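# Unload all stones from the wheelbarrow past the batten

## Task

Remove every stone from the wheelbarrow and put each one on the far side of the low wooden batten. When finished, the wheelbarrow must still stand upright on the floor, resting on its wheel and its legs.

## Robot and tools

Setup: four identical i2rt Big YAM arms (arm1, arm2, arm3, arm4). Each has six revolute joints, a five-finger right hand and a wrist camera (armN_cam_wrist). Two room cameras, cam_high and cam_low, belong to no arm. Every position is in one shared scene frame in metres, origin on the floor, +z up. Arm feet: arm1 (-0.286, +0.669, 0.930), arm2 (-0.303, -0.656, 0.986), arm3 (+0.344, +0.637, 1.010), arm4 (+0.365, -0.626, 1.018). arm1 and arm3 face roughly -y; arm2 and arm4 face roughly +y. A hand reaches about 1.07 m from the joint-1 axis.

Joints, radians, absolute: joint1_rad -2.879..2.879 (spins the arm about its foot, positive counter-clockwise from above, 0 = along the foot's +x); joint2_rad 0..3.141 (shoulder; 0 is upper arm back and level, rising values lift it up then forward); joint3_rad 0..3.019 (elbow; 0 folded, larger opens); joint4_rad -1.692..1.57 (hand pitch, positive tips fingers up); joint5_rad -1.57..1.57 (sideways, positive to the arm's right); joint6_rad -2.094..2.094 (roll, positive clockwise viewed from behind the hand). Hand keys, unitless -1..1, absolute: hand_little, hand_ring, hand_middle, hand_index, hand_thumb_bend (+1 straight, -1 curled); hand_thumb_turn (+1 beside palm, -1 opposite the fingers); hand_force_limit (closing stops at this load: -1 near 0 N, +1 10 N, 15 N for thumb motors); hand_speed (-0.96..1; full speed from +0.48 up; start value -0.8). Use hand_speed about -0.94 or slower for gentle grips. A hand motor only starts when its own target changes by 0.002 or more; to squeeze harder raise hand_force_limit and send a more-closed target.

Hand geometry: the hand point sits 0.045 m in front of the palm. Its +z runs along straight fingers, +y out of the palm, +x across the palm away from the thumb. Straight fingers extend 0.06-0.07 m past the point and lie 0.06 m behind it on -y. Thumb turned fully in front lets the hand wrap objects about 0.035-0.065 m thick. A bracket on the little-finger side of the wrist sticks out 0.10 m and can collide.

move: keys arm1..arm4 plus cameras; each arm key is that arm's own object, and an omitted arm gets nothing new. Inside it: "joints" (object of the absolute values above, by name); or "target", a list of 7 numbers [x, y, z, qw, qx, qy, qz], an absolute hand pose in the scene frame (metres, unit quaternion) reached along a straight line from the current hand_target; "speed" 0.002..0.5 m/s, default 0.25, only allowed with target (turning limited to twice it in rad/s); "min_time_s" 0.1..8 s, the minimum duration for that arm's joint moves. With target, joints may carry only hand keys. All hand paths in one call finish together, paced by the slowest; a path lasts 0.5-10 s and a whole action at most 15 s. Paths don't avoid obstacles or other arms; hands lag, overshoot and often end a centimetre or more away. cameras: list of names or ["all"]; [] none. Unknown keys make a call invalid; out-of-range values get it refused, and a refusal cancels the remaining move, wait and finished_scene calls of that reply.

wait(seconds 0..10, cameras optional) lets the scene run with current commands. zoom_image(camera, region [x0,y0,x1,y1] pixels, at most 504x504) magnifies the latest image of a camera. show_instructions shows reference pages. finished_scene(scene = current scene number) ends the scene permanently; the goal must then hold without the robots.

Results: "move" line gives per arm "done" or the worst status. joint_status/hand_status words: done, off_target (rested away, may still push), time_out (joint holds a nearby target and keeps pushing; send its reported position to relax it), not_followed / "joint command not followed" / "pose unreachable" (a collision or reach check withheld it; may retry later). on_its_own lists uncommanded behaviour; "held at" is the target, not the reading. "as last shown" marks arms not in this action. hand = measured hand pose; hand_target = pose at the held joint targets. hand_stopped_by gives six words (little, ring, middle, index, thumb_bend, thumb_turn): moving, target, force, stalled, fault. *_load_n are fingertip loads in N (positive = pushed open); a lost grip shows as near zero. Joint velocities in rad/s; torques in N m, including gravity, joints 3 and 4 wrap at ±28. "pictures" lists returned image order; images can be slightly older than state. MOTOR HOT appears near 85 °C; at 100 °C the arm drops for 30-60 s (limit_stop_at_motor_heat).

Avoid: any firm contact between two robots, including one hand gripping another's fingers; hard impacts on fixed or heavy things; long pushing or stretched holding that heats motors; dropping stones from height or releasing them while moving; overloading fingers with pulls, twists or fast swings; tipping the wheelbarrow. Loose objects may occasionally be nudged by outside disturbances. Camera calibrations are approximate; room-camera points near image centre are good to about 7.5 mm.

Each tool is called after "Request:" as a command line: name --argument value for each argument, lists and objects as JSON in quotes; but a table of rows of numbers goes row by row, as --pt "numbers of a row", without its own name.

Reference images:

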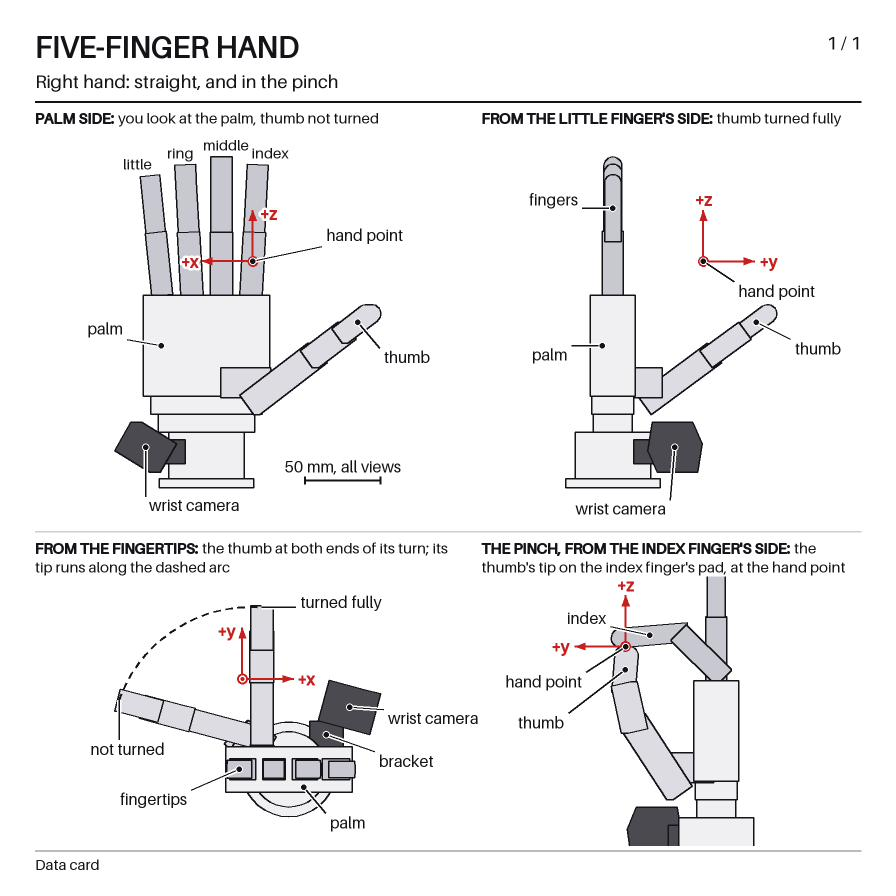

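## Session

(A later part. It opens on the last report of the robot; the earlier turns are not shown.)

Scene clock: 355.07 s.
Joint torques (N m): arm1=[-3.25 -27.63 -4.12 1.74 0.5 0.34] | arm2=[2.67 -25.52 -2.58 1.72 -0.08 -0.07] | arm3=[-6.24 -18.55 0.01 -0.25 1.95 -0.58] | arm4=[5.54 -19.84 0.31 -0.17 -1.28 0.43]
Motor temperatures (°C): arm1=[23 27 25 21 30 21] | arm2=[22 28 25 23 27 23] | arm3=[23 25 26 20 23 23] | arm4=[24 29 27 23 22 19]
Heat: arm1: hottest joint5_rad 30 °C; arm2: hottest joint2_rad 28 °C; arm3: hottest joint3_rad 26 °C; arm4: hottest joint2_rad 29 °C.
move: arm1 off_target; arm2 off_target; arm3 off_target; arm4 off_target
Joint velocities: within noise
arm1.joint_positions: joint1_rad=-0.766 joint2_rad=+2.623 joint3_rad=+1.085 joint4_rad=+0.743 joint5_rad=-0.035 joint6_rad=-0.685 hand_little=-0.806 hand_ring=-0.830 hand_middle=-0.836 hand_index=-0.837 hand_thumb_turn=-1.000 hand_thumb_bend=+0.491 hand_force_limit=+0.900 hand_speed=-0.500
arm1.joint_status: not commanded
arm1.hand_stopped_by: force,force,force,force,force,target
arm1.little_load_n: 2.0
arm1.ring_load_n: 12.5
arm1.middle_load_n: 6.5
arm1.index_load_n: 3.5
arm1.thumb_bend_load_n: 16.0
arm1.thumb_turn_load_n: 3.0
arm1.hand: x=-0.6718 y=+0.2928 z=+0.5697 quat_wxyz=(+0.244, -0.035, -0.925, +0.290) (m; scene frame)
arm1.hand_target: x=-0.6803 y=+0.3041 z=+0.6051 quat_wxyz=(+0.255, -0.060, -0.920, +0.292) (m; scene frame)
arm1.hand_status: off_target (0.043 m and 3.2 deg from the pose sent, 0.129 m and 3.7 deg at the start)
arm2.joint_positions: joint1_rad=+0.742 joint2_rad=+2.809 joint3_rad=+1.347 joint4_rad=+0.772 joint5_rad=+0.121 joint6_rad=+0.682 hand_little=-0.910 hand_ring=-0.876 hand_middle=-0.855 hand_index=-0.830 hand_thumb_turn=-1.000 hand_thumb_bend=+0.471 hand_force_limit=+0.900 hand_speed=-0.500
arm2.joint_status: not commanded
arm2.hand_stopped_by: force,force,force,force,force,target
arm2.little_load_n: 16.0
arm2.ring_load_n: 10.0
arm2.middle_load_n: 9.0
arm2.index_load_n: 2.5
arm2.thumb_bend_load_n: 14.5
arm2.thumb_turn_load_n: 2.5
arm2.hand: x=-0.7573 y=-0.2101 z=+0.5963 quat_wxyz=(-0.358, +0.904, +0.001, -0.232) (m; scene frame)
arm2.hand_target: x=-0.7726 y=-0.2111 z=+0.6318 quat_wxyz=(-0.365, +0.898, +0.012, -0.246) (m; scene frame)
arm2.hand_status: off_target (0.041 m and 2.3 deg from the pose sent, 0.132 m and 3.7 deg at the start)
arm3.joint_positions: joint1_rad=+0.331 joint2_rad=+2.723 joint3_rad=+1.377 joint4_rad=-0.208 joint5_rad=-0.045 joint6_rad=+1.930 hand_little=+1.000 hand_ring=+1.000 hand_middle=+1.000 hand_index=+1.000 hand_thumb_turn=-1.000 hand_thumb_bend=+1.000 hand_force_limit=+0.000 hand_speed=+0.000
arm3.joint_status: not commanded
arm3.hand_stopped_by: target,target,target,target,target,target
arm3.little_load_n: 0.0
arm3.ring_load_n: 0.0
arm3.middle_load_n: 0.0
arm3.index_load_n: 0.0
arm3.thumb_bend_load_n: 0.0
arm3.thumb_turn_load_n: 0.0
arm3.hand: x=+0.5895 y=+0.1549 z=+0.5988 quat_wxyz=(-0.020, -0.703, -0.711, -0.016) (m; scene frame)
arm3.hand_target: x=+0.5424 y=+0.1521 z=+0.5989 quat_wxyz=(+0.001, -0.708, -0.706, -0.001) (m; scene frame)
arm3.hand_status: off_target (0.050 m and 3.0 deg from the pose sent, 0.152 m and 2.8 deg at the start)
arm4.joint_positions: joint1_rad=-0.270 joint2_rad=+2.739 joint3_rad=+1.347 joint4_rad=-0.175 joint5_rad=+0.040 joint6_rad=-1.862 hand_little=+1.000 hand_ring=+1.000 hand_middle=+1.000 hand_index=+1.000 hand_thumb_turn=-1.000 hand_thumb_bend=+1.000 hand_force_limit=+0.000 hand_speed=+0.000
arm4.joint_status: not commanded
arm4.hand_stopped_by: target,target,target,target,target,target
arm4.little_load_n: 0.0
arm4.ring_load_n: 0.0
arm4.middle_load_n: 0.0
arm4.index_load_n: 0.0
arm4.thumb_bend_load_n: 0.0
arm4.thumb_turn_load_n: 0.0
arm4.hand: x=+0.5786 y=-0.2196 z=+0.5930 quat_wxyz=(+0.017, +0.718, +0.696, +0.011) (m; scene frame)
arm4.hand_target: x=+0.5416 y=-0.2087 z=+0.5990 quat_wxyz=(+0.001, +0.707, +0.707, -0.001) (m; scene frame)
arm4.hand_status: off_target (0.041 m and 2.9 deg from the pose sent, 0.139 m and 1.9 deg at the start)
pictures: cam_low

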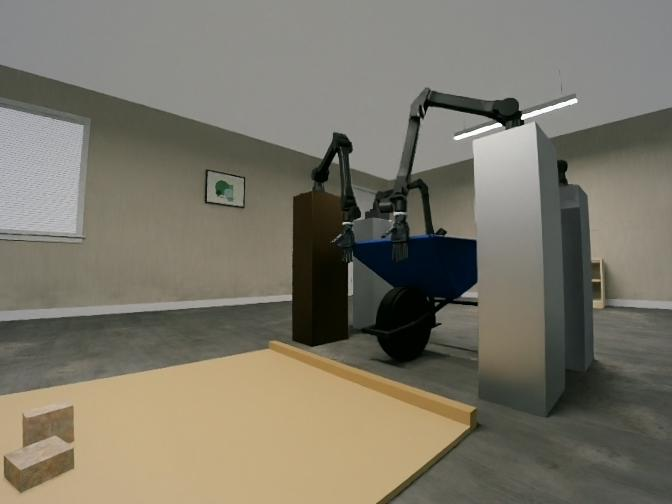

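Request:
move --arm1 '{"target":[-0.575,0.30,0.775,0.3566,-0.0110,-0.8703,0.3393],"speed":0.15}' --arm2 '{"target":[-0.655,-0.212,0.81,0.3975,-0.8508,0.0376,0.3423],"speed":0.15}' --arm3 '{"target":[0.75,0.15,0.70,0,0.7071,0.7071,0],"speed":0.2}' --arm4 '{"target":[0.75,-0.207,0.70,0,0.7071,0.7071,0],"speed":0.2}'

Request:
move --arm1 '{"target":[-0.445,0.295,0.945,0.4501,0.0571,-0.8046,0.3827],"speed":0.15}' --arm2 '{"target":[-0.52,-0.212,0.99,0.4443,-0.7786,0.1066,0.4308],"speed":0.15}' --arm3 '{"joints":{"joint1_rad":1.5}}' --arm4 '{"joints":{"joint1_rad":-1.5}}' --cameras '["cam_low"]'

Request:
move --arm1 '{"target":[-0.325,0.29,1.055,0.5114,0.1239,-0.7401,0.4184],"speed":0.15}' --arm2 '{"target":[-0.395,-0.212,1.105,0.4749,-0.7123,0.1687,0.4892],"speed":0.15}' --cameras '["cam_low","cam_high"]'

Scene clock: 358.20 s.
Joint torques (N m): arm1=[-5.19 -27.16 -4.26 4.14 1.95 -0.6] | arm2=[4.6 -24.23 -4.38 4.62 -0.91 0.55] | arm3=[-0.32 -20.13 6.97 -0.36 -0.11 0.11] | arm4=[0.62 -21.19 5.65 -0.17 0.16 0.01]
Motor temperatures (°C): arm1=[23 27 25 21 30 21] | arm2=[22 28 25 23 27 22] | arm3=[24 25 26 20 23 23] | arm4=[24 30 27 23 22 19]
Heat: arm1: hottest joint5_rad 30 °C; arm2: hottest joint2_rad 28 °C; arm3: hottest joint3_rad 26 °C; arm4: hottest joint2_rad 30 °C.
move: arm1 off_target; arm2 off_target; arm3 off_target; arm4 off_target
Joint velocities: within noise
arm1.joint_positions: joint1_rad=-0.475 joint2_rad=+2.275 joint3_rad=+0.626 joint4_rad=+0.964 joint5_rad=+0.196 joint6_rad=-0.573 hand_little=-0.807 hand_ring=-0.831 hand_middle=-0.836 hand_index=-0.836 hand_thumb_turn=-1.000 hand_thumb_bend=+0.491 hand_force_limit=+0.900 hand_speed=-0.500
arm1.joint_status: not commanded
arm1.hand_stopped_by: force,force,force,force,force,target
arm1.little_load_n: 0.0
arm1.ring_load_n: 4.5
arm1.middle_load_n: 5.5
arm1.index_load_n: 9.0
arm1.thumb_bend_load_n: 16.5
arm1.thumb_turn_load_n: 3.0
arm1.hand: x=-0.5381 y=+0.2926 z=+0.7053 quat_wxyz=(+0.295, -0.001, -0.900, +0.322) (m; scene frame)
arm1.hand_target: x=-0.5731 y=+0.2996 z=+0.7643 quat_wxyz=(+0.357, -0.013, -0.871, +0.337) (m; scene frame)
arm1.hand_status: off_target (0.079 m and 8.1 deg from the pose sent, 0.227 m and 15.7 deg at the start; pose on its path clipped on 20 of 73 steps)
arm2.joint_positions: joint1_rad=+0.473 joint2_rad=+2.479 joint3_rad=+0.869 joint4_rad=+1.031 joint5_rad=-0.120 joint6_rad=+0.626 hand_little=-0.910 hand_ring=-0.876 hand_middle=-0.855 hand_index=-0.830 hand_thumb_turn=-1.000 hand_thumb_bend=+0.471 hand_force_limit=+0.900 hand_speed=-0.500
arm2.joint_status: not commanded
arm2.hand_stopped_by: force,force,force,force,force,target
arm2.little_load_n: 15.0
arm2.ring_load_n: 8.5
arm2.middle_load_n: 7.5
arm2.index_load_n: 0.0
arm2.thumb_bend_load_n: 14.5
arm2.thumb_turn_load_n: 2.5
arm2.hand: x=-0.6233 y=-0.2051 z=+0.7436 quat_wxyz=(-0.378, +0.879, -0.039, -0.289) (m; scene frame)
arm2.hand_target: x=-0.6546 y=-0.2115 z=+0.8028 quat_wxyz=(-0.395, +0.852, -0.036, -0.343) (m; scene frame)
arm2.hand_status: off_target (0.074 m and 7.2 deg from the pose sent, 0.237 m and 15.4 deg at the start; pose on its path clipped on 18 of 73 steps)
arm3.joint_positions: joint1_rad=+0.580 joint2_rad=+2.580 joint3_rad=+1.513 joint4_rad=-0.541 joint5_rad=-0.034 joint6_rad=+2.077 hand_little=+1.000 hand_ring=+1.000 hand_middle=+1.000 hand_index=+1.000 hand_thumb_turn=-1.000 hand_thumb_bend=+1.000 hand_force_limit=+0.000 hand_speed=+0.000
arm3.joint_status: not commanded
arm3.hand_stopped_by: target,target,target,target,target,target
arm3.little_load_n: 0.0
arm3.ring_load_n: 0.0
arm3.middle_load_n: 0.0
arm3.index_load_n: 0.0
arm3.thumb_bend_load_n: 0.0
arm3.thumb_turn_load_n: 0.5
arm3.hand: x=+0.7348 y=+0.1645 z=+0.6855 quat_wxyz=(+0.011, -0.666, -0.746, -0.019) (m; scene frame)
arm3.hand_target: x=+0.7494 y=+0.1501 z=+0.7004 quat_wxyz=(-0.004, -0.669, -0.743, -0.017) (m; scene frame)
arm3.hand_status: off_target (0.026 m and 6.9 deg from the pose sent, 0.190 m and 3.0 deg at the start; a joint's target at an end of its range on 47 of 73 steps)
arm4.joint_positions: joint1_rad=-0.561 joint2_rad=+2.573 joint3_rad=+1.470 joint4_rad=-0.499 joint5_rad=+0.032 joint6_rad=-2.084 hand_little=+1.000 hand_ring=+1.000 hand_middle=+1.000 hand_index=+1.000 hand_thumb_turn=-1.000 hand_thumb_bend=+1.000 hand_force_limit=+0.000 hand_speed=+0.000
arm4.joint_status: not commanded
arm4.hand_stopped_by: target,target,target,target,target,target
arm4.little_load_n: 0.0
arm4.ring_load_n: 0.0
arm4.middle_load_n: 0.0
arm4.index_load_n: 0.0
arm4.thumb_bend_load_n: 0.0
arm4.thumb_turn_load_n: 0.0
arm4.hand: x=+0.7379 y=-0.2239 z=+0.6877 quat_wxyz=(+0.019, +0.741, +0.671, -0.012) (m; scene frame)
arm4.hand_target: x=+0.7494 y=-0.2070 z=+0.7004 quat_wxyz=(+0.016, +0.737, +0.676, +0.003) (m; scene frame)
arm4.hand_status: off_target (0.024 m and 6.2 deg from the pose sent, 0.202 m and 2.9 deg at the start; a joint's target at an end of its range on 42 of 73 steps)
pictures: none

Scene clock: 360.93 s.
Joint torques (N m): arm1=[-1.79 -20.54 1.69 3.08 2.87 -1.25] | arm2=[2.73 -19.6 -2.41 3.7 -1.5 0.79] | arm3=[-1.61 -20.07 5.16 -0.31 0.08 0.11] | arm4=[1.38 -21.01 4.14 -0.03 0.08 -0.01]
Motor temperatures (°C): arm1=[23 27 25 21 32 22] | arm2=[22 28 25 23 27 23] | arm3=[23 26 26 20 23 23] | arm4=[24 30 27 23 22 19]
Heat: arm1: hottest joint5_rad 32 °C; arm2: hottest joint2_rad 28 °C; arm3: hottest joint2_rad 26 °C; arm4: hottest joint2_rad 30 °C.
move: arm1 off_target; arm2 off_target; arm3 done; arm4 done
Joint velocities: within noise
arm1.joint_positions: joint1_rad=-0.047 joint2_rad=+1.651 joint3_rad=+0.357 joint4_rad=+0.757 joint5_rad=+0.616 joint6_rad=-0.529 hand_little=-0.807 hand_ring=-0.831 hand_middle=-0.836 hand_index=-0.837 hand_thumb_turn=-1.000 hand_thumb_bend=+0.491 hand_force_limit=+0.900 hand_speed=-0.500
arm1.joint_status: not commanded
arm1.hand_stopped_by: force,force,force,force,force,target
arm1.little_load_n: 0.0
arm1.ring_load_n: 6.0
arm1.middle_load_n: 6.5
arm1.index_load_n: 9.0
arm1.thumb_bend_load_n: 16.0
arm1.thumb_turn_load_n: 4.0
arm1.hand: x=-0.4248 y=+0.2887 z=+0.8879 quat_wxyz=(+0.391, +0.049, -0.840, +0.373) (m; scene frame)
arm1.hand_target: x=-0.4447 y=+0.2937 z=+0.9360 quat_wxyz=(+0.448, +0.052, -0.808, +0.380) (m; scene frame)
arm1.hand_status: off_target (0.061 m and 8.0 deg from the pose sent, 0.257 m and 23.0 deg at the start; pose on its path clipped on 6 of 82 steps)
arm2.joint_positions: joint1_rad=+0.141 joint2_rad=+2.034 joint3_rad=+0.538 joint4_rad=+1.146 joint5_rad=-0.430 joint6_rad=+0.697 hand_little=-0.910 hand_ring=-0.876 hand_middle=-0.855 hand_index=-0.830 hand_thumb_turn=-1.000 hand_thumb_bend=+0.471 hand_force_limit=+0.900 hand_speed=-0.500
arm2.joint_status: not commanded
arm2.hand_stopped_by: force,force,force,force,force,target
arm2.little_load_n: 11.0
arm2.ring_load_n: 6.5
arm2.middle_load_n: 7.5
arm2.index_load_n: 1.5
arm2.thumb_bend_load_n: 14.5
arm2.thumb_turn_load_n: 2.5
arm2.hand: x=-0.5049 y=-0.1966 z=+0.9401 quat_wxyz=(-0.441, +0.805, -0.102, -0.384) (m; scene frame)
arm2.hand_target: x=-0.5199 y=-0.2108 z=+0.9846 quat_wxyz=(-0.442, +0.780, -0.104, -0.430) (m; scene frame)
arm2.hand_status: off_target (0.054 m and 6.2 deg from the pose sent, 0.267 m and 22.7 deg at the start)
arm3.joint_positions: joint1_rad=+1.510 joint2_rad=+2.575 joint3_rad=+1.535 joint4_rad=-0.541 joint5_rad=-0.038 joint6_rad=+2.077 hand_little=+1.000 hand_ring=+1.000 hand_middle=+1.000 hand_index=+1.000 hand_thumb_turn=-1.000 hand_thumb_bend=+1.000 hand_force_limit=+0.000 hand_speed=+0.000
arm3.joint_status: all done
arm3.hand_stopped_by: target,target,target,target,target,target
arm3.little_load_n: 0.0
arm3.ring_load_n: 0.0
arm3.middle_load_n: 0.0
arm3.index_load_n: 0.0
arm3.thumb_bend_load_n: 0.0
arm3.thumb_turn_load_n: 0.0
arm3.hand: x=+0.9706 y=+0.6659 z=+0.6910 quat_wxyz=(+0.007, -0.261, -0.965, -0.014) (m; scene frame)
arm3.hand_target: x=+0.9760 y=+0.6584 z=+0.6975 quat_wxyz=(+0.005, -0.273, -0.962, -0.014) (m; scene frame)
arm3.hand_status: not commanded
arm4.joint_positions: joint1_rad=-1.505 joint2_rad=+2.570 joint3_rad=+1.492 joint4_rad=-0.499 joint5_rad=+0.034 joint6_rad=-2.084 hand_little=+1.000 hand_ring=+1.000 hand_middle=+1.000 hand_index=+1.000 hand_thumb_turn=-1.000 hand_thumb_bend=+1.000 hand_force_limit=+0.000 hand_speed=+0.000
arm4.joint_status: all done
arm4.hand_stopped_by: target,target,target,target,target,target
arm4.little_load_n: 0.0
arm4.ring_load_n: 0.0
arm4.middle_load_n: 0.0
arm4.index_load_n: 0.0
arm4.thumb_bend_load_n: -0.5
arm4.thumb_turn_load_n: 0.0
arm4.hand: x=+0.9240 y=-0.6931 z=+0.6933 quat_wxyz=(+0.016, +0.965, +0.261, -0.008) (m; scene frame)
arm4.hand_target: x=+0.9298 y=-0.6898 z=+0.7002 quat_wxyz=(+0.016, +0.963, +0.269, -0.004) (m; scene frame)
arm4.hand_status: not commanded
pictures: cam_low

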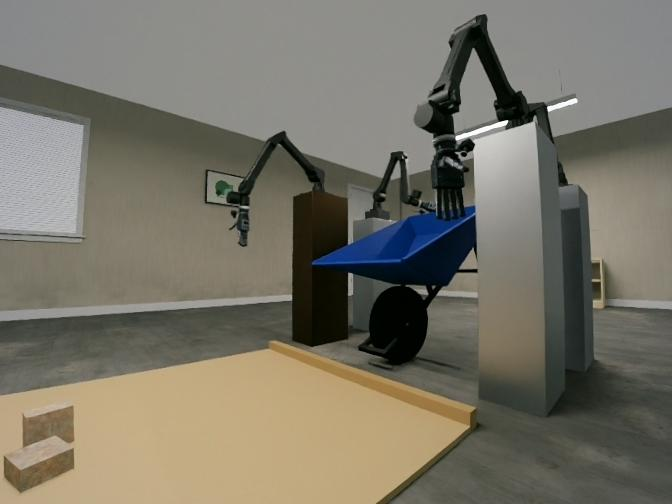

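Scene clock: 363.20 s.
Joint torques (N m): arm1=[0.5 -16.5 7.58 1.37 3.36 -1.88] | arm2=[1.32 -17.85 0.02 2.48 -1.9 1.18] | arm3=[-1.73 -19.96 5.14 -0.24 0.07 0.11] | arm4=[1.2 -21.19 4.18 -0.2 0.07 0]
Motor temperatures (°C): arm1=[23 27 25 21 34 22] | arm2=[22 28 25 23 27 23] | arm3=[23 26 26 20 23 23] | arm4=[24 30 27 23 22 19]
Heat: arm1: hottest joint5_rad 34 °C; arm2: hottest joint2_rad 28 °C; arm3: hottest joint2_rad 26 °C; arm4: hottest joint2_rad 30 °C.
move: arm1 off_target; arm2 off_target
Joint velocities: within noise
arm1.joint_positions: joint1_rad=+0.383 joint2_rad=+1.336 joint3_rad=+0.385 joint4_rad=+0.507 joint5_rad=+1.009 joint6_rad=-0.558 hand_little=-0.806 hand_ring=-0.831 hand_middle=-0.836 hand_index=-0.837 hand_thumb_turn=-1.000 hand_thumb_bend=+0.491 hand_force_limit=+0.900 hand_speed=-0.500
arm1.joint_status: not commanded
arm1.hand_stopped_by: force,force,force,force,force,target
arm1.little_load_n: 1.0
arm1.ring_load_n: 11.0
arm1.middle_load_n: 5.0
arm1.index_load_n: 1.0
arm1.thumb_bend_load_n: 15.5
arm1.thumb_turn_load_n: 3.5
arm1.hand: x=-0.3160 y=+0.2825 z=+0.9966 quat_wxyz=(+0.453, +0.103, -0.777, +0.425) (m; scene frame)
arm1.hand_target: x=-0.3254 y=+0.2872 z=+1.0468 quat_wxyz=(+0.505, +0.116, -0.748, +0.414) (m; scene frame)
arm1.hand_status: off_target (0.060 m and 8.3 deg from the pose sent, 0.195 m and 20.5 deg at the start)
arm2.joint_positions: joint1_rad=-0.211 joint2_rad=+1.754 joint3_rad=+0.475 joint4_rad=+1.098 joint5_rad=-0.734 joint6_rad=+0.821 hand_little=-0.911 hand_ring=-0.876 hand_middle=-0.855 hand_index=-0.830 hand_thumb_turn=-1.000 hand_thumb_bend=+0.471 hand_force_limit=+0.900 hand_speed=-0.500
arm2.joint_status: not commanded
arm2.hand_stopped_by: force,force,force,force,force,target
arm2.little_load_n: 8.5
arm2.ring_load_n: 5.5
arm2.middle_load_n: 8.0
arm2.index_load_n: 3.0
arm2.thumb_bend_load_n: 14.5
arm2.thumb_turn_load_n: 2.5
arm2.hand: x=-0.3850 y=-0.1919 z=+1.0597 quat_wxyz=(-0.488, +0.739, -0.154, -0.439) (m; scene frame)
arm2.hand_target: x=-0.3953 y=-0.2096 z=+1.0994 quat_wxyz=(-0.473, +0.716, -0.165, -0.486) (m; scene frame)
arm2.hand_status: off_target (0.051 m and 6.9 deg from the pose sent, 0.199 m and 18.2 deg at the start)
arm3, arm4: as last shown
arm4.thumb_bend_load_n: 0.0
pictures: cam_high, cam_low

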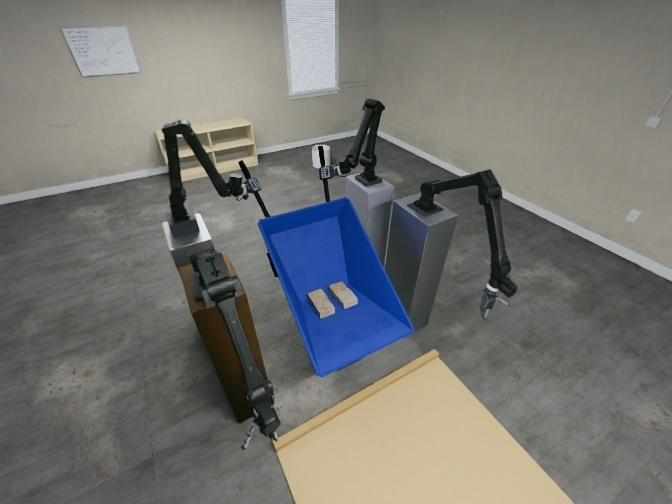

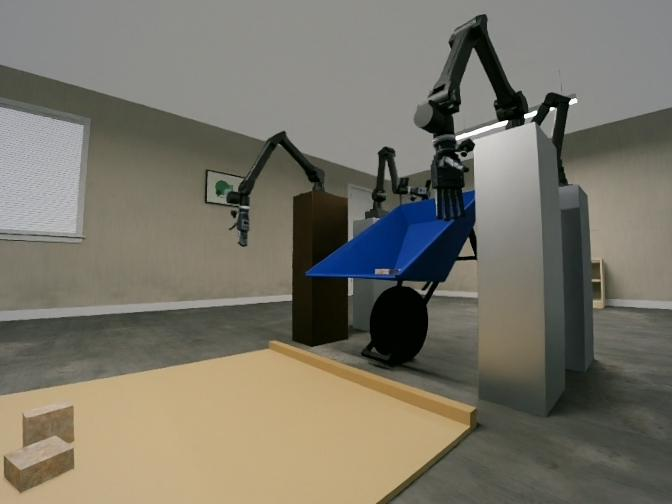

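Request:
move --arm1 '{"target":[-0.185,0.285,1.145,0.5551,0.1509,-0.7089,0.4076],"speed":0.15}' --arm2 '{"target":[-0.24,-0.210,1.20,0.4661,-0.6796,0.1957,0.5323],"speed":0.15}'

Request:
move --arm1 '{"target":[-0.175,0.283,1.155,0.4990,0.3131,-0.5558,0.5863],"speed":0.2}' --arm2 '{"target":[-0.23,-0.210,1.21,0.6067,-0.5430,0.3248,0.4818],"speed":0.2}' --cameras '["cam_low","cam_high"]'

Scene clock: 368.80 s.
Joint torques (N m): arm1=[2.26 -14.8 12.52 -1.17 4.12 -1.46] | arm2=[-0.79 -17.26 6.45 1.17 -2.14 1.36] | arm3=[-1.67 -19.9 5.16 -0.27 0.07 0.11] | arm4=[1.49 -21.54 4.12 -0.21 0.08 0]
Motor temperatures (°C): arm1=[23 27 26 21 41 23] | arm2=[22 28 25 23 29 23] | arm3=[23 26 26 20 22 23] | arm4=[24 30 26 23 22 19]
Heat: arm1: hottest joint5_rad 41 °C; arm2: hottest joint5_rad 29 °C; arm3: hottest joint2_rad 26 °C; arm4: hottest joint2_rad 30 °C.
move: arm1 off_target; arm2 off_target
Joint velocities: within noise
arm1.joint_positions: joint1_rad=+0.734 joint2_rad=+1.356 joint3_rad=+0.749 joint4_rad=-0.270 joint5_rad=+1.375 joint6_rad=-0.186 hand_little=-0.806 hand_ring=-0.831 hand_middle=-0.836 hand_index=-0.837 hand_thumb_turn=-1.000 hand_thumb_bend=+0.491 hand_force_limit=+0.900 hand_speed=-0.500
arm1.joint_status: not commanded
arm1.hand_stopped_by: force,force,force,force,force,target
arm1.little_load_n: 2.5
arm1.ring_load_n: 11.5
arm1.middle_load_n: 4.5
arm1.index_load_n: 0.0
arm1.thumb_bend_load_n: 15.5
arm1.thumb_turn_load_n: 3.0
arm1.hand: x=-0.1911 y=+0.2781 z=+1.0823 quat_wxyz=(+0.508, +0.128, -0.747, +0.409) (m; scene frame)
arm1.hand_target: x=-0.1859 y=+0.2836 z=+1.1401 quat_wxyz=(+0.552, +0.142, -0.717, +0.402) (m; scene frame)
arm1.hand_status: off_target (0.063 m and 7.4 deg from the pose sent, 0.198 m and 15.2 deg at the start)
arm2.joint_positions: joint1_rad=-0.581 joint2_rad=+1.618 joint3_rad=+0.631 joint4_rad=+0.846 joint5_rad=-1.130 joint6_rad=+0.929 hand_little=-0.911 hand_ring=-0.876 hand_middle=-0.855 hand_index=-0.830 hand_thumb_turn=-1.000 hand_thumb_bend=+0.471 hand_force_limit=+0.900 hand_speed=-0.500
arm2.joint_status: not commanded
arm2.hand_stopped_by: force,force,force,force,force,target
arm2.little_load_n: 7.5
arm2.ring_load_n: 5.5
arm2.middle_load_n: 8.5
arm2.index_load_n: 5.5
arm2.thumb_bend_load_n: 14.5
arm2.thumb_turn_load_n: 2.0
arm2.hand: x=-0.2467 y=-0.1993 z=+1.1477 quat_wxyz=(-0.477, +0.707, -0.181, -0.490) (m; scene frame)
arm2.hand_target: x=-0.2411 y=-0.2085 z=+1.1956 quat_wxyz=(-0.463, +0.688, -0.193, -0.524) (m; scene frame)
arm2.hand_status: off_target (0.054 m and 6.1 deg from the pose sent, 0.203 m and 13.8 deg at the start)
arm3, arm4: as last shown
arm4.ring_load_n: 0.5
pictures: none

Scene clock: 372.30 s.
Joint torques (N m): arm1=[3.37 -13.92 5.72 5.33 1.02 -2.21] | arm2=[-1.14 -14.97 -0.25 4.71 -1.07 1.31] | arm3=[-1.61 -19.84 5.18 -0.36 0.07 0.11] | arm4=[1.2 -21.13 4.19 -0.18 0.07 0]
Motor temperatures (°C): arm1=[23 27 26 21 40 23] | arm2=[22 28 25 23 28 24] | arm3=[23 27 26 20 22 23] | arm4=[24 30 26 23 22 19]
Heat: arm1: hottest joint5_rad 40 °C; arm2: hottest joint2_rad 28 °C; arm3: hottest joint2_rad 27 °C; arm4: hottest joint2_rad 30 °C.
move: arm1 off_target; arm2 off_target
Joint velocities: within noise
arm1.joint_positions: joint1_rad=+0.724 joint2_rad=+1.273 joint3_rad=+0.382 joint4_rad=+1.000 joint5_rad=+0.911 joint6_rad=-1.185 hand_little=-0.807 hand_ring=-0.831 hand_middle=-0.836 hand_index=-0.836 hand_thumb_turn=-1.000 hand_thumb_bend=+0.491 hand_force_limit=+0.900 hand_speed=-0.500
arm1.joint_status: not commanded
arm1.hand_stopped_by: force,force,force,force,force,target
arm1.little_load_n: 0.5
arm1.ring_load_n: 13.5
arm1.middle_load_n: 8.0
arm1.index_load_n: 5.5
arm1.thumb_bend_load_n: 17.0
arm1.thumb_turn_load_n: 4.0
arm1.hand: x=-0.1748 y=+0.2631 z=+1.1086 quat_wxyz=(+0.444, +0.299, -0.615, +0.579) (m; scene frame)
arm1.hand_target: x=-0.1761 y=+0.2787 z=+1.1499 quat_wxyz=(+0.485, +0.314, -0.575, +0.580) (m; scene frame)
arm1.hand_status: off_target (0.051 m and 9.5 deg from the pose sent, 0.075 m and 36.8 deg at the start; pose on its path clipped on 21 of 105 steps)
arm2.joint_positions: joint1_rad=-0.512 joint2_rad=+1.641 joint3_rad=+0.469 joint4_rad=+1.326 joint5_rad=-0.634 joint6_rad=+1.208 hand_little=-0.911 hand_ring=-0.876 hand_middle=-0.855 hand_index=-0.830 hand_thumb_turn=-1.000 hand_thumb_bend=+0.471 hand_force_limit=+0.900 hand_speed=-0.500
arm2.joint_status: not commanded
arm2.hand_stopped_by: force,force,force,force,force,target
arm2.little_load_n: 11.0
arm2.ring_load_n: 9.0
arm2.middle_load_n: 9.5
arm2.index_load_n: 5.0
arm2.thumb_bend_load_n: 14.5
arm2.thumb_turn_load_n: 2.5
arm2.hand: x=-0.2289 y=-0.1792 z=+1.1739 quat_wxyz=(-0.611, +0.584, -0.313, -0.433) (m; scene frame)
arm2.hand_target: x=-0.2310 y=-0.2058 z=+1.2061 quat_wxyz=(-0.605, +0.550, -0.324, -0.476) (m; scene frame)
arm2.hand_status: off_target (0.047 m and 7.4 deg from the pose sent, 0.065 m and 29.2 deg at the start)
arm3, arm4: as last shown
arm4.ring_load_n: 0.0
pictures: cam_high, cam_low

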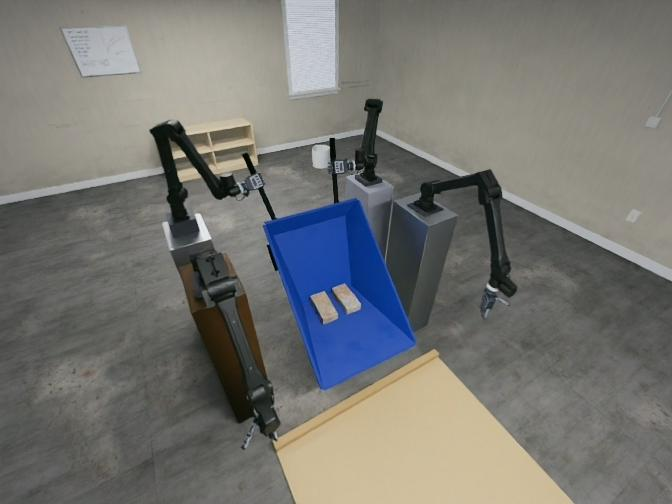

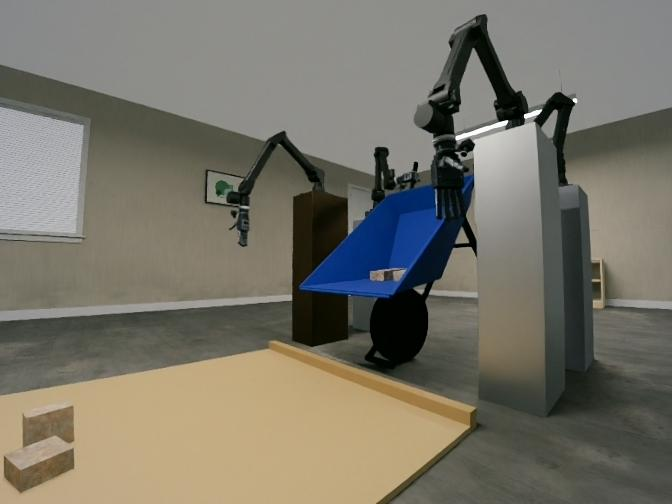

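Request:
move --arm1 '{"target":[0.065,0.275,1.265,0.4770,0.4105,-0.4520,0.6321],"speed":0.15}' --arm2 '{"target":[0.02,-0.205,1.33,0.6123,-0.4889,0.3764,0.4942],"speed":0.15}' --cameras '["cam_low"]'

Scene clock: 377.13 s.
Joint torques (N m): arm1=[9.29 -13.45 14.99 1.68 -1.63 -2.12] | arm2=[-6.3 -16.03 12.03 1.14 1.46 1.62] | arm3=[-1.44 -20.13 5.14 -0.28 0.07 0.12] | arm4=[1.26 -20.95 4.15 -0.1 0.06 0.01]
Motor temperatures (°C): arm1=[23 27 26 21 38 24] | arm2=[22 28 25 23 28 24] | arm3=[23 27 26 20 22 23] | arm4=[24 30 26 23 22 19]
Heat: arm1: hottest joint5_rad 38 °C; arm2: hottest joint2_rad 28 °C; arm3: hottest joint2_rad 27 °C; arm4: hottest joint2_rad 30 °C.
move: arm1 off_target; arm2 off_target
Joint velocities: within noise
arm1.joint_positions: joint1_rad=+0.990 joint2_rad=+1.448 joint3_rad=+0.693 joint4_rad=+1.068 joint5_rad=+0.997 joint6_rad=-1.521 hand_little=-0.806 hand_ring=-0.830 hand_middle=-0.836 hand_index=-0.837 hand_thumb_turn=-1.000 hand_thumb_bend=+0.491 hand_force_limit=+0.900 hand_speed=-0.500
arm1.joint_status: not commanded
arm1.hand_stopped_by: force,force,force,force,force,target
arm1.little_load_n: 6.0
arm1.ring_load_n: 15.0
arm1.middle_load_n: 5.0
arm1.index_load_n: 0.0
arm1.thumb_bend_load_n: 16.0
arm1.thumb_turn_load_n: 3.0
arm1.hand: x=-0.0159 y=+0.2510 z=+1.1867 quat_wxyz=(+0.463, +0.371, -0.530, +0.606) (m; scene frame)
arm1.hand_target: x=+0.0451 y=+0.2760 z=+1.2530 quat_wxyz=(+0.467, +0.409, -0.462, +0.634) (m; scene frame)
arm1.hand_status: off_target (0.115 m and 10.5 deg from the pose sent, 0.287 m and 23.8 deg at the start; pose on its path clipped on 102 of 136 steps)
arm2.joint_positions: joint1_rad=-0.860 joint2_rad=+1.680 joint3_rad=+0.803 joint4_rad=+1.160 joint5_rad=-0.979 joint6_rad=+1.474 hand_little=-0.911 hand_ring=-0.876 hand_middle=-0.855 hand_index=-0.829 hand_thumb_turn=-1.000 hand_thumb_bend=+0.471 hand_force_limit=+0.900 hand_speed=-0.500
arm2.joint_status: not commanded
arm2.hand_stopped_by: force,force,force,force,force,target
arm2.little_load_n: 6.0
arm2.ring_load_n: 5.5
arm2.middle_load_n: 8.5
arm2.index_load_n: 5.0
arm2.thumb_bend_load_n: 15.0
arm2.thumb_turn_load_n: 2.5
arm2.hand: x=-0.0579 y=-0.1860 z=+1.2532 quat_wxyz=(-0.589, +0.555, -0.338, -0.479) (m; scene frame)
arm2.hand_target: x=+0.0034 y=-0.2087 z=+1.3197 quat_wxyz=(-0.614, +0.496, -0.374, -0.487) (m; scene frame)
arm2.hand_status: off_target (0.111 m and 9.3 deg from the pose sent, 0.295 m and 14.9 deg at the start; pose on its path clipped on 101 of 136 steps)
arm3, arm4: as last shown
arm4.little_load_n: -0.5
pictures: cam_low

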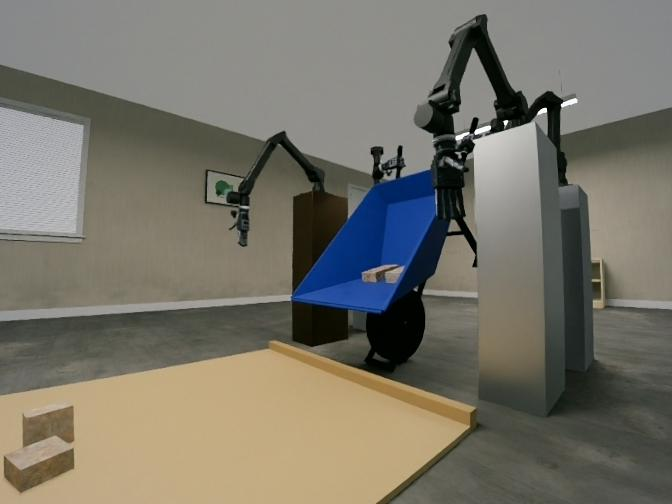

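Request:
move --arm1 '{"target":[0.18,0.272,1.295,0.4338,0.4998,-0.3487,0.6637],"speed":0.15}' --arm2 '{"target":[0.145,-0.205,1.36,0.6521,-0.3836,0.4654,0.4591],"speed":0.15}' --cameras '["cam_low"]'

Request:
move --arm1 '{"target":[0.31,0.268,1.32,0.4078,0.5897,-0.2611,0.6463],"speed":0.12}' --arm2 '{"target":[0.28,-0.205,1.385,0.6549,-0.2604,0.5727,0.4185],"speed":0.12}' --cameras '["cam_low","cam_high"]'

Scene clock: 380.37 s.
Joint torques (N m): arm1=[8.53 -13.92 15.25 1.83 -1.55 -0.96] | arm2=[-5.42 -15.38 13.23 1.16 1.57 0.9] | arm3=[-1.73 -19.84 5.19 -0.28 0.07 0.12] | arm4=[1.44 -21.48 4.15 -0.14 0.07 0]
Motor temperatures (°C): arm1=[23 27 27 21 37 24] | arm2=[22 28 26 23 28 24] | arm3=[23 27 26 20 22 23] | arm4=[24 30 26 23 22 19]
Heat: arm1: hottest joint5_rad 37 °C; arm2: hottest joint2_rad 28 °C; arm3: hottest joint2_rad 27 °C; arm4: hottest joint2_rad 30 °C.
move: arm1 off_target; arm2 off_target
Joint velocities: within noise
arm1.joint_positions: joint1_rad=+1.075 joint2_rad=+1.527 joint3_rad=+0.917 joint4_rad=+0.887 joint5_rad=+0.793 joint6_rad=-1.697 hand_little=-0.806 hand_ring=-0.830 hand_middle=-0.836 hand_index=-0.837 hand_thumb_turn=-1.000 hand_thumb_bend=+0.491 hand_force_limit=+0.900 hand_speed=-0.500
arm1.joint_status: not commanded
arm1.hand_stopped_by: force,force,force,force,force,target
arm1.little_load_n: 2.5
arm1.ring_load_n: 14.5
arm1.middle_load_n: 1.5
arm1.index_load_n: 0.0
arm1.thumb_bend_load_n: 15.0
arm1.thumb_turn_load_n: 2.5
arm1.hand: x=+0.1088 y=+0.2392 z=+1.2412 quat_wxyz=(+0.451, +0.491, -0.407, +0.625) (m; scene frame)
arm1.hand_target: x=+0.1701 y=+0.2774 z=+1.2939 quat_wxyz=(+0.432, +0.498, -0.351, +0.665) (m; scene frame)
arm1.hand_status: off_target (0.095 m and 8.4 deg from the pose sent, 0.225 m and 26.5 deg at the start; pose on its path clipped on 72 of 90 steps)
arm2.joint_positions: joint1_rad=-0.968 joint2_rad=+1.738 joint3_rad=+0.999 joint4_rad=+1.037 joint5_rad=-0.789 joint6_rad=+1.666 hand_little=-0.912 hand_ring=-0.877 hand_middle=-0.855 hand_index=-0.829 hand_thumb_turn=-1.000 hand_thumb_bend=+0.471 hand_force_limit=+0.900 hand_speed=-0.500
arm2.joint_status: not commanded
arm2.hand_stopped_by: force,force,force,force,force,target
arm2.little_load_n: 0.0
arm2.ring_load_n: 0.5
arm2.middle_load_n: 8.0
arm2.index_load_n: 7.5
arm2.thumb_bend_load_n: 14.5
arm2.thumb_turn_load_n: 2.0
arm2.hand: x=+0.0785 y=-0.1780 z=+1.3086 quat_wxyz=(-0.622, +0.438, -0.452, -0.466) (m; scene frame)
arm2.hand_target: x=+0.1367 y=-0.2111 z=+1.3585 quat_wxyz=(-0.653, +0.385, -0.464, -0.458) (m; scene frame)
arm2.hand_status: off_target (0.088 m and 7.4 deg from the pose sent, 0.230 m and 25.7 deg at the start; pose on its path clipped on 67 of 90 steps)
arm3, arm4: as last shown
arm4.little_load_n: 0.0
pictures: cam_low

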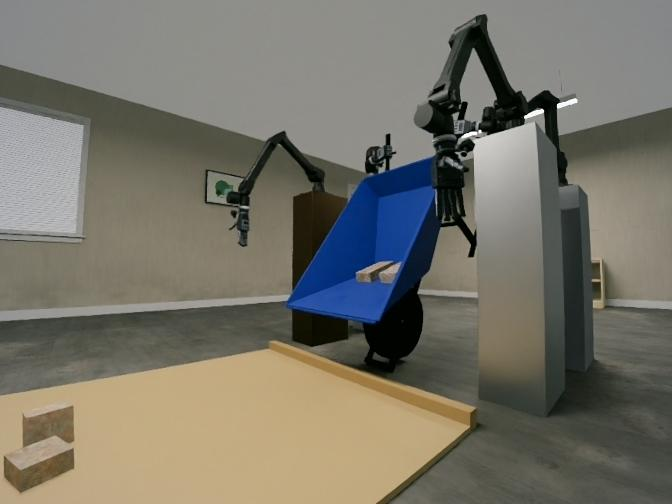

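Scene clock: 382.77 s.
Joint torques (N m): arm1=[6.18 -15.97 15.27 1.91 -1.11 -0.27] | arm2=[-3.02 -16.5 13.03 0.88 1.04 0.75] | arm3=[-1.73 -19.9 5.19 -0.29 0.06 0.11] | arm4=[1.32 -21.19 4.19 -0.25 0.05 -0.01]
Motor temperatures (°C): arm1=[23 27 27 21 36 24] | arm2=[22 28 27 23 28 24] | arm3=[23 27 26 20 22 23] | arm4=[24 30 26 23 22 19]
Heat: arm1: hottest joint5_rad 36 °C; arm2: hottest joint2_rad 28 °C; arm3: hottest joint2_rad 27 °C; arm4: hottest joint2_rad 30 °C.
move: arm1 off_target; arm2 off_target
Joint velocities: within noise
arm1.joint_positions: joint1_rad=+1.148 joint2_rad=+1.671 joint3_rad=+1.260 joint4_rad=+0.571 joint5_rad=+0.643 joint6_rad=-1.809 hand_little=-0.807 hand_ring=-0.831 hand_middle=-0.836 hand_index=-0.837 hand_thumb_turn=-1.000 hand_thumb_bend=+0.491 hand_force_limit=+0.900 hand_speed=-0.500
arm1.joint_status: not commanded
arm1.hand_stopped_by: force,force,force,force,force,target
arm1.little_load_n: 0.0
arm1.ring_load_n: 7.0
arm1.middle_load_n: 1.5
arm1.index_load_n: 0.5
arm1.thumb_bend_load_n: 15.5
arm1.thumb_turn_load_n: 2.5
arm1.hand: x=+0.2507 y=+0.2324 z=+1.2861 quat_wxyz=(+0.432, +0.592, -0.299, +0.611) (m; scene frame)
arm1.hand_target: x=+0.3024 y=+0.2725 z=+1.3191 quat_wxyz=(+0.407, +0.589, -0.262, +0.647) (m; scene frame)
arm1.hand_status: off_target (0.077 m and 6.5 deg from the pose sent, 0.218 m and 21.0 deg at the start; pose on its path clipped on 46 of 72 steps)
arm2.joint_positions: joint1_rad=-1.046 joint2_rad=+1.820 joint3_rad=+1.261 joint4_rad=+0.752 joint5_rad=-0.541 joint6_rad=+1.754 hand_little=-0.912 hand_ring=-0.877 hand_middle=-0.855 hand_index=-0.829 hand_thumb_turn=-1.000 hand_thumb_bend=+0.471 hand_force_limit=+0.900 hand_speed=-0.500
arm2.joint_status: not commanded
arm2.hand_stopped_by: force,force,force,force,force,target
arm2.little_load_n: 0.0
arm2.ring_load_n: 1.5
arm2.middle_load_n: 7.5
arm2.index_load_n: 4.0
arm2.thumb_bend_load_n: 15.0
arm2.thumb_turn_load_n: 2.0
arm2.hand: x=+0.2339 y=-0.1778 z=+1.3489 quat_wxyz=(-0.642, +0.308, -0.567, -0.414) (m; scene frame)
arm2.hand_target: x=+0.2746 y=-0.2088 z=+1.3839 quat_wxyz=(-0.656, +0.261, -0.571, -0.418) (m; scene frame)
arm2.hand_status: off_target (0.065 m and 5.7 deg from the pose sent, 0.217 m and 25.6 deg at the start; pose on its path clipped on 41 of 72 steps)
arm3, arm4: as last shown
pictures: cam_high, cam_low

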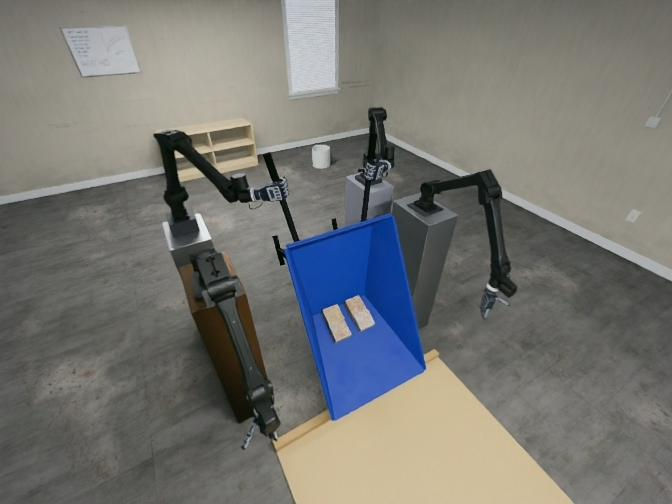

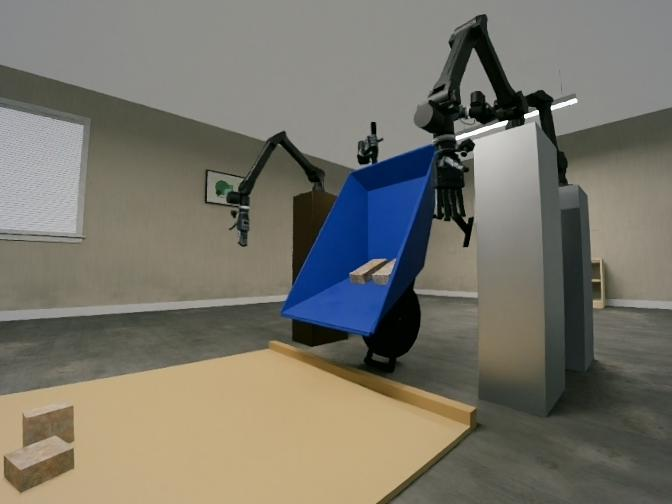

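Request:
move --arm1 '{"target":[0.42,0.26,1.325,0.3297,0.6499,-0.1694,0.6634],"speed":0.1}' --arm2 '{"target":[0.395,-0.203,1.388,0.6791,-0.1367,0.6483,0.3158],"speed":0.1}' --cameras '["cam_low"]'

Request:
move --arm1 '{"target":[0.51,0.26,1.32,0.3382,0.6958,-0.1485,0.6159],"speed":0.08}' --arm2 '{"target":[0.485,-0.203,1.385,0.6327,-0.1118,0.6928,0.3270],"speed":0.08}' --cameras '["cam_low","cam_high"]'

Scene clock: 385.63 s.
Joint torques (N m): arm1=[3.49 -18.26 15.06 1.92 -0.8 0] | arm2=[-0.97 -18.84 12.4 1.36 0.49 0.18] | arm3=[-1.61 -20.07 5.14 -0.23 0.07 0.12] | arm4=[1.08 -21.48 4.16 -0.17 0.06 0.01]
Motor temperatures (°C): arm1=[23 27 28 21 35 23] | arm2=[22 28 27 23 28 24] | arm3=[23 27 26 20 22 23] | arm4=[24 30 26 23 22 19]
Heat: arm1: hottest joint5_rad 35 °C; arm2: hottest joint2_rad 28 °C; arm3: hottest joint2_rad 27 °C; arm4: hottest joint2_rad 30 °C.
move: arm1 off_target; arm2 off_target
Joint velocities: within noise
arm1.joint_positions: joint1_rad=+1.168 joint2_rad=+1.814 joint3_rad=+1.549 joint4_rad=+0.347 joint5_rad=+0.371 joint6_rad=-1.809 hand_little=-0.807 hand_ring=-0.831 hand_middle=-0.836 hand_index=-0.837 hand_thumb_turn=-1.000 hand_thumb_bend=+0.491 hand_force_limit=+0.900 hand_speed=-0.500
arm1.joint_status: not commanded
arm1.hand_stopped_by: force,force,force,force,force,target
arm1.little_load_n: 0.0
arm1.ring_load_n: 2.0
arm1.middle_load_n: 1.5
arm1.index_load_n: 0.0
arm1.thumb_bend_load_n: 15.5
arm1.thumb_turn_load_n: 3.0
arm1.hand: x=+0.3769 y=+0.2325 z=+1.3075 quat_wxyz=(+0.349, +0.655, -0.193, +0.642) (m; scene frame)
arm1.hand_target: x=+0.4150 y=+0.2632 z=+1.3242 quat_wxyz=(+0.330, +0.650, -0.169, +0.664) (m; scene frame)
arm1.hand_status: off_target (0.054 m and 4.4 deg from the pose sent, 0.176 m and 20.9 deg at the start)
arm2.joint_positions: joint1_rad=-1.062 joint2_rad=+1.924 joint3_rad=+1.516 joint4_rad=+0.500 joint5_rad=-0.176 joint6_rad=+1.805 hand_little=-0.912 hand_ring=-0.877 hand_middle=-0.855 hand_index=-0.830 hand_thumb_turn=-1.000 hand_thumb_bend=+0.471 hand_force_limit=+0.900 hand_speed=-0.500
arm2.joint_status: not commanded
arm2.hand_stopped_by: force,force,force,force,force,target
arm2.little_load_n: 1.0
arm2.ring_load_n: 1.5
arm2.middle_load_n: 7.5
arm2.index_load_n: 0.0
arm2.thumb_bend_load_n: 14.5
arm2.thumb_turn_load_n: 2.0
arm2.hand: x=+0.3691 y=-0.1854 z=+1.3684 quat_wxyz=(-0.667, +0.157, -0.654, -0.320) (m; scene frame)
arm2.hand_target: x=+0.3923 y=-0.2047 z=+1.3875 quat_wxyz=(-0.679, +0.137, -0.648, -0.316) (m; scene frame)
arm2.hand_status: off_target (0.037 m and 2.8 deg from the pose sent, 0.168 m and 24.9 deg at the start)
arm3, arm4: as last shown
arm3.thumb_turn_load_n: 0.5
pictures: cam_low

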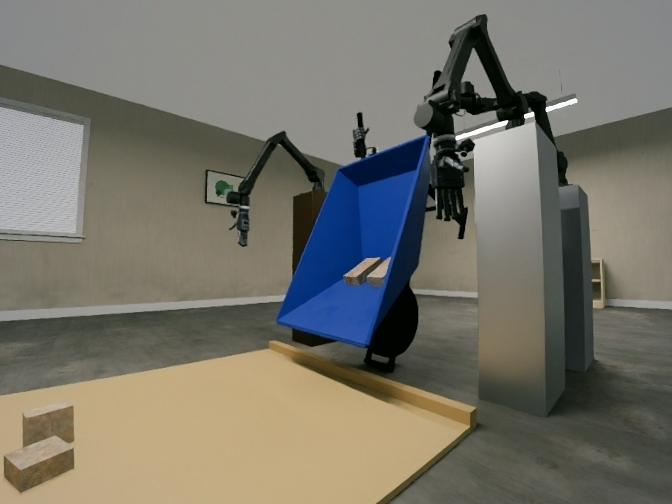

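Scene clock: 387.73 s.
Joint torques (N m): arm1=[3.08 -21.19 15.15 1.94 -0.65 -0.07] | arm2=[-0.26 -22.18 11.4 0.76 -0.21 0.44] | arm3=[-1.61 -20.01 5.22 -0.31 0.07 0.11] | arm4=[1.2 -21.25 4.07 -0.2 0.07 0.02]
Motor temperatures (°C): arm1=[23 27 28 21 35 23] | arm2=[22 28 27 23 27 24] | arm3=[23 28 26 20 22 23] | arm4=[24 30 26 23 22 19]
Heat: arm1: hottest joint5_rad 35 °C; arm2: hottest joint2_rad 28 °C; arm3: hottest joint2_rad 28 °C; arm4: hottest joint2_rad 30 °C.
move: arm1 off_target; arm2 off_target
Joint velocities: within noise
arm1.joint_positions: joint1_rad=+1.218 joint2_rad=+2.040 joint3_rad=+1.968 joint4_rad=+0.048 joint5_rad=+0.409 joint6_rad=-1.849 hand_little=-0.807 hand_ring=-0.832 hand_middle=-0.836 hand_index=-0.837 hand_thumb_turn=-1.000 hand_thumb_bend=+0.491 hand_force_limit=+0.900 hand_speed=-0.500
arm1.joint_status: not commanded
arm1.hand_stopped_by: force,force,force,force,force,target
arm1.little_load_n: 0.0
arm1.ring_load_n: 0.5
arm1.middle_load_n: 1.5
arm1.index_load_n: 0.0
arm1.thumb_bend_load_n: 15.5
arm1.thumb_turn_load_n: 3.0
arm1.hand: x=+0.4703 y=+0.2308 z=+1.3140 quat_wxyz=(+0.353, +0.696, -0.172, +0.600) (m; scene frame)
arm1.hand_target: x=+0.5051 y=+0.2629 z=+1.3190 quat_wxyz=(+0.338, +0.696, -0.148, +0.616) (m; scene frame)
arm1.hand_status: off_target (0.050 m and 3.7 deg from the pose sent, 0.137 m and 7.7 deg at the start)
arm2.joint_positions: joint1_rad=-1.122 joint2_rad=+2.114 joint3_rad=+1.889 joint4_rad=+0.234 joint5_rad=-0.203 joint6_rad=+1.847 hand_little=-0.912 hand_ring=-0.877 hand_middle=-0.855 hand_index=-0.830 hand_thumb_turn=-1.000 hand_thumb_bend=+0.471 hand_force_limit=+0.900 hand_speed=-0.500
arm2.joint_status: not commanded
arm2.hand_stopped_by: force,force,force,force,force,target
arm2.little_load_n: 5.0
arm2.ring_load_n: 3.5
arm2.middle_load_n: 7.0
arm2.index_load_n: 0.5
arm2.thumb_bend_load_n: 14.5
arm2.thumb_turn_load_n: 2.0
arm2.hand: x=+0.4704 y=-0.1883 z=+1.3738 quat_wxyz=(-0.639, +0.132, -0.689, -0.315) (m; scene frame)
arm2.hand_target: x=+0.4839 y=-0.2038 z=+1.3847 quat_wxyz=(-0.633, +0.112, -0.693, -0.327) (m; scene frame)
arm2.hand_status: off_target (0.024 m and 2.8 deg from the pose sent, 0.118 m and 7.9 deg at the start)
arm3.joint_positions: joint1_rad=+1.510 joint2_rad=+2.575 joint3_rad=+1.535 joint4_rad=-0.541 joint5_rad=-0.038 joint6_rad=+2.077 hand_little=+1.000 hand_ring=+1.000 hand_middle=+1.000 hand_index=+1.000 hand_thumb_turn=-1.000 hand_thumb_bend=+1.000 hand_force_limit=+0.000 hand_speed=+0.000
arm3.joint_status: not commanded
arm3.hand_stopped_by: target,target,target,target,target,target
arm3.little_load_n: 0.0
arm3.ring_load_n: 0.0
arm3.middle_load_n: 0.0
arm3.index_load_n: 0.0
arm3.thumb_bend_load_n: 0.0
arm3.thumb_turn_load_n: 0.0
arm3.hand: x=+0.9706 y=+0.6659 z=+0.6910 quat_wxyz=(+0.007, -0.261, -0.965, -0.014) (m; scene frame)
arm3.hand_target: x=+0.9760 y=+0.6584 z=+0.6975 quat_wxyz=(+0.005, -0.273, -0.962, -0.014) (m; scene frame)
arm3.hand_status: not commanded
arm4.joint_positions: joint1_rad=-1.505 joint2_rad=+2.570 joint3_rad=+1.492 joint4_rad=-0.499 joint5_rad=+0.034 joint6_rad=-2.084 hand_little=+1.000 hand_ring=+1.000 hand_middle=+1.000 hand_index=+1.000 hand_thumb_turn=-1.000 hand_thumb_bend=+1.000 hand_force_limit=+0.000 hand_speed=+0.000
arm4.joint_status: not commanded
arm4.hand_stopped_by: target,target,target,target,target,target
arm4.little_load_n: 0.0
arm4.ring_load_n: 0.0
arm4.middle_load_n: 0.0
arm4.index_load_n: -0.5
arm4.thumb_bend_load_n: 0.0
arm4.thumb_turn_load_n: 0.0
arm4.hand: x=+0.9240 y=-0.6931 z=+0.6933 quat_wxyz=(+0.016, +0.965, +0.261, -0.008) (m; scene frame)
arm4.hand_target: x=+0.9298 y=-0.6898 z=+0.7002 quat_wxyz=(+0.016, +0.963, +0.269, -0.004) (m; scene frame)
arm4.hand_status: not commanded
pictures: cam_high, cam_low

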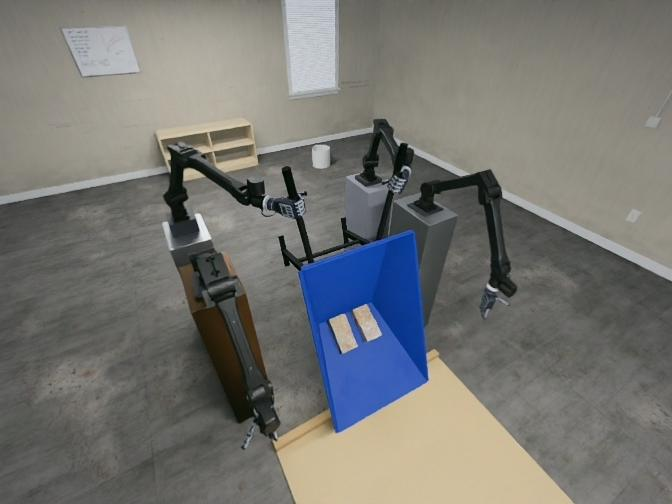

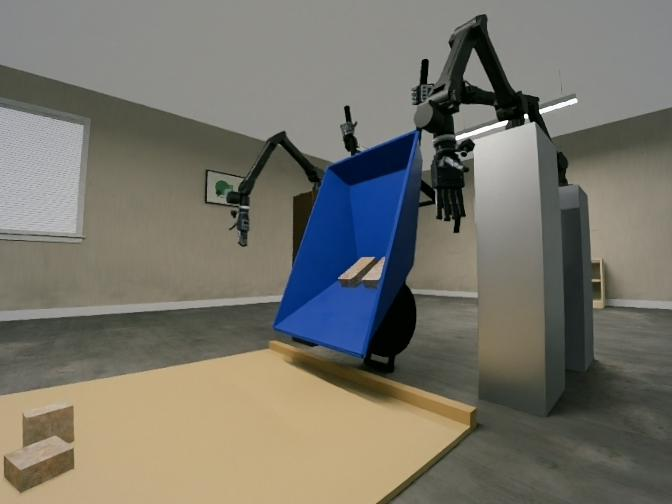

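Request:
move --arm1 '{"target":[0.57,0.26,1.32,0.3382,0.6958,-0.1485,0.6159],"speed":0.08}' --arm2 '{"target":[0.54,-0.203,1.385,0.6327,-0.1118,0.6928,0.3270],"speed":0.08}' --cameras '["cam_low","cam_high"]'

Scene clock: 390.53 s.
Joint torques (N m): arm1=[2.67 -24.41 14.71 1.89 -0.62 -0.04] | arm2=[0.03 -24.94 10.93 1.02 -0.43 0.33] | arm3=[-1.67 -20.13 5.18 -0.29 0.08 0.12] | arm4=[0.97 -21.01 4.16 -0.24 0.07 0]
Motor temperatures (°C): arm1=[23 27 29 21 34 23] | arm2=[22 28 28 23 27 24] | arm3=[23 28 26 20 22 23] | arm4=[24 30 26 23 22 19]
Heat: arm1: hottest joint5_rad 34 °C; arm2: hottest joint2_rad 28 °C; arm3: hottest joint2_rad 28 °C; arm4: hottest joint2_rad 30 °C.
move: arm1 off_target; arm2 off_target
Joint velocities: within noise
arm1.joint_positions: joint1_rad=+1.245 joint2_rad=+2.266 joint3_rad=+2.359 joint4_rad=-0.114 joint5_rad=+0.431 joint6_rad=-1.852 hand_little=-0.807 hand_ring=-0.832 hand_middle=-0.836 hand_index=-0.837 hand_thumb_turn=-1.000 hand_thumb_bend=+0.491 hand_force_limit=+0.900 hand_speed=-0.500
arm1.joint_status: not commanded
arm1.hand_stopped_by: force,force,force,force,force,target
arm1.little_load_n: 0.0
arm1.ring_load_n: 1.0
arm1.middle_load_n: 1.0
arm1.index_load_n: 0.0
arm1.thumb_bend_load_n: 15.5
arm1.thumb_turn_load_n: 3.0
arm1.hand: x=+0.5369 y=+0.2288 z=+1.3176 quat_wxyz=(+0.353, +0.696, -0.169, +0.602) (m; scene frame)
arm1.hand_target: x=+0.5654 y=+0.2622 z=+1.3191 quat_wxyz=(+0.338, +0.695, -0.148, +0.617) (m; scene frame)
arm1.hand_status: off_target (0.045 m and 3.3 deg from the pose sent, 0.104 m and 3.7 deg at the start)
arm2.joint_positions: joint1_rad=-1.156 joint2_rad=+2.286 joint3_rad=+2.189 joint4_rad=+0.102 joint5_rad=-0.226 joint6_rad=+1.861 hand_little=-0.912 hand_ring=-0.877 hand_middle=-0.855 hand_index=-0.830 hand_thumb_turn=-1.000 hand_thumb_bend=+0.471 hand_force_limit=+0.900 hand_speed=-0.500
arm2.joint_status: not commanded
arm2.hand_stopped_by: force,force,force,force,force,target
arm2.little_load_n: 4.0
arm2.ring_load_n: 4.5
arm2.middle_load_n: 8.0
arm2.index_load_n: 2.5
arm2.thumb_bend_load_n: 14.0
arm2.thumb_turn_load_n: 2.5
arm2.hand: x=+0.5316 y=-0.1907 z=+1.3750 quat_wxyz=(-0.637, +0.124, -0.692, -0.316) (m; scene frame)
arm2.hand_target: x=+0.5392 y=-0.2033 z=+1.3850 quat_wxyz=(-0.633, +0.112, -0.693, -0.327) (m; scene frame)
arm2.hand_status: off_target (0.018 m and 1.9 deg from the pose sent, 0.072 m and 2.8 deg at the start)
arm3, arm4: as last shown
arm4.index_load_n: 0.0
arm4.thumb_turn_load_n: -0.5
pictures: cam_high, cam_low

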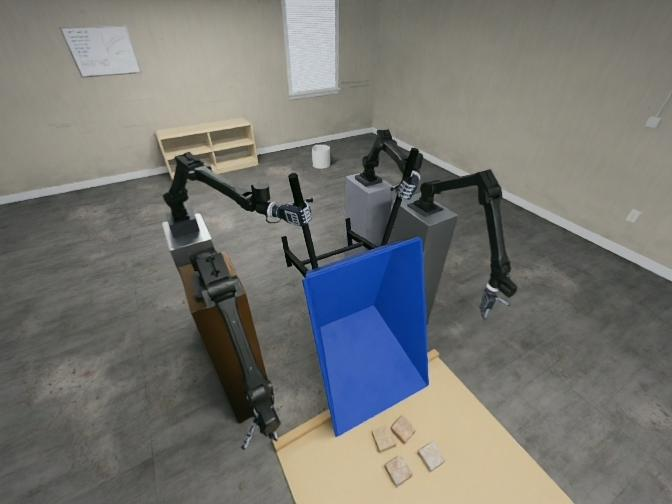

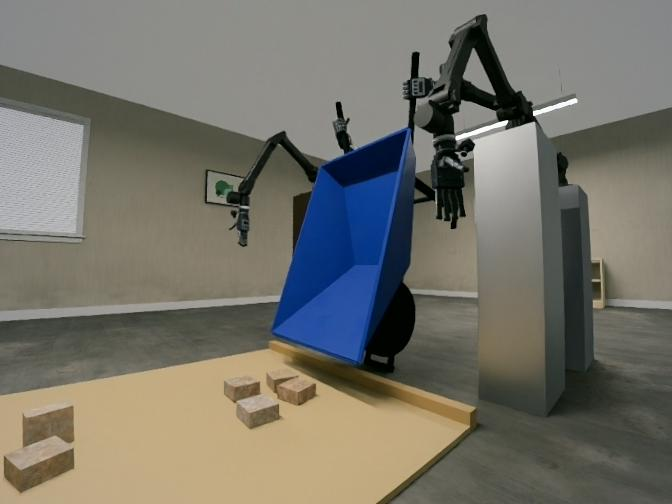

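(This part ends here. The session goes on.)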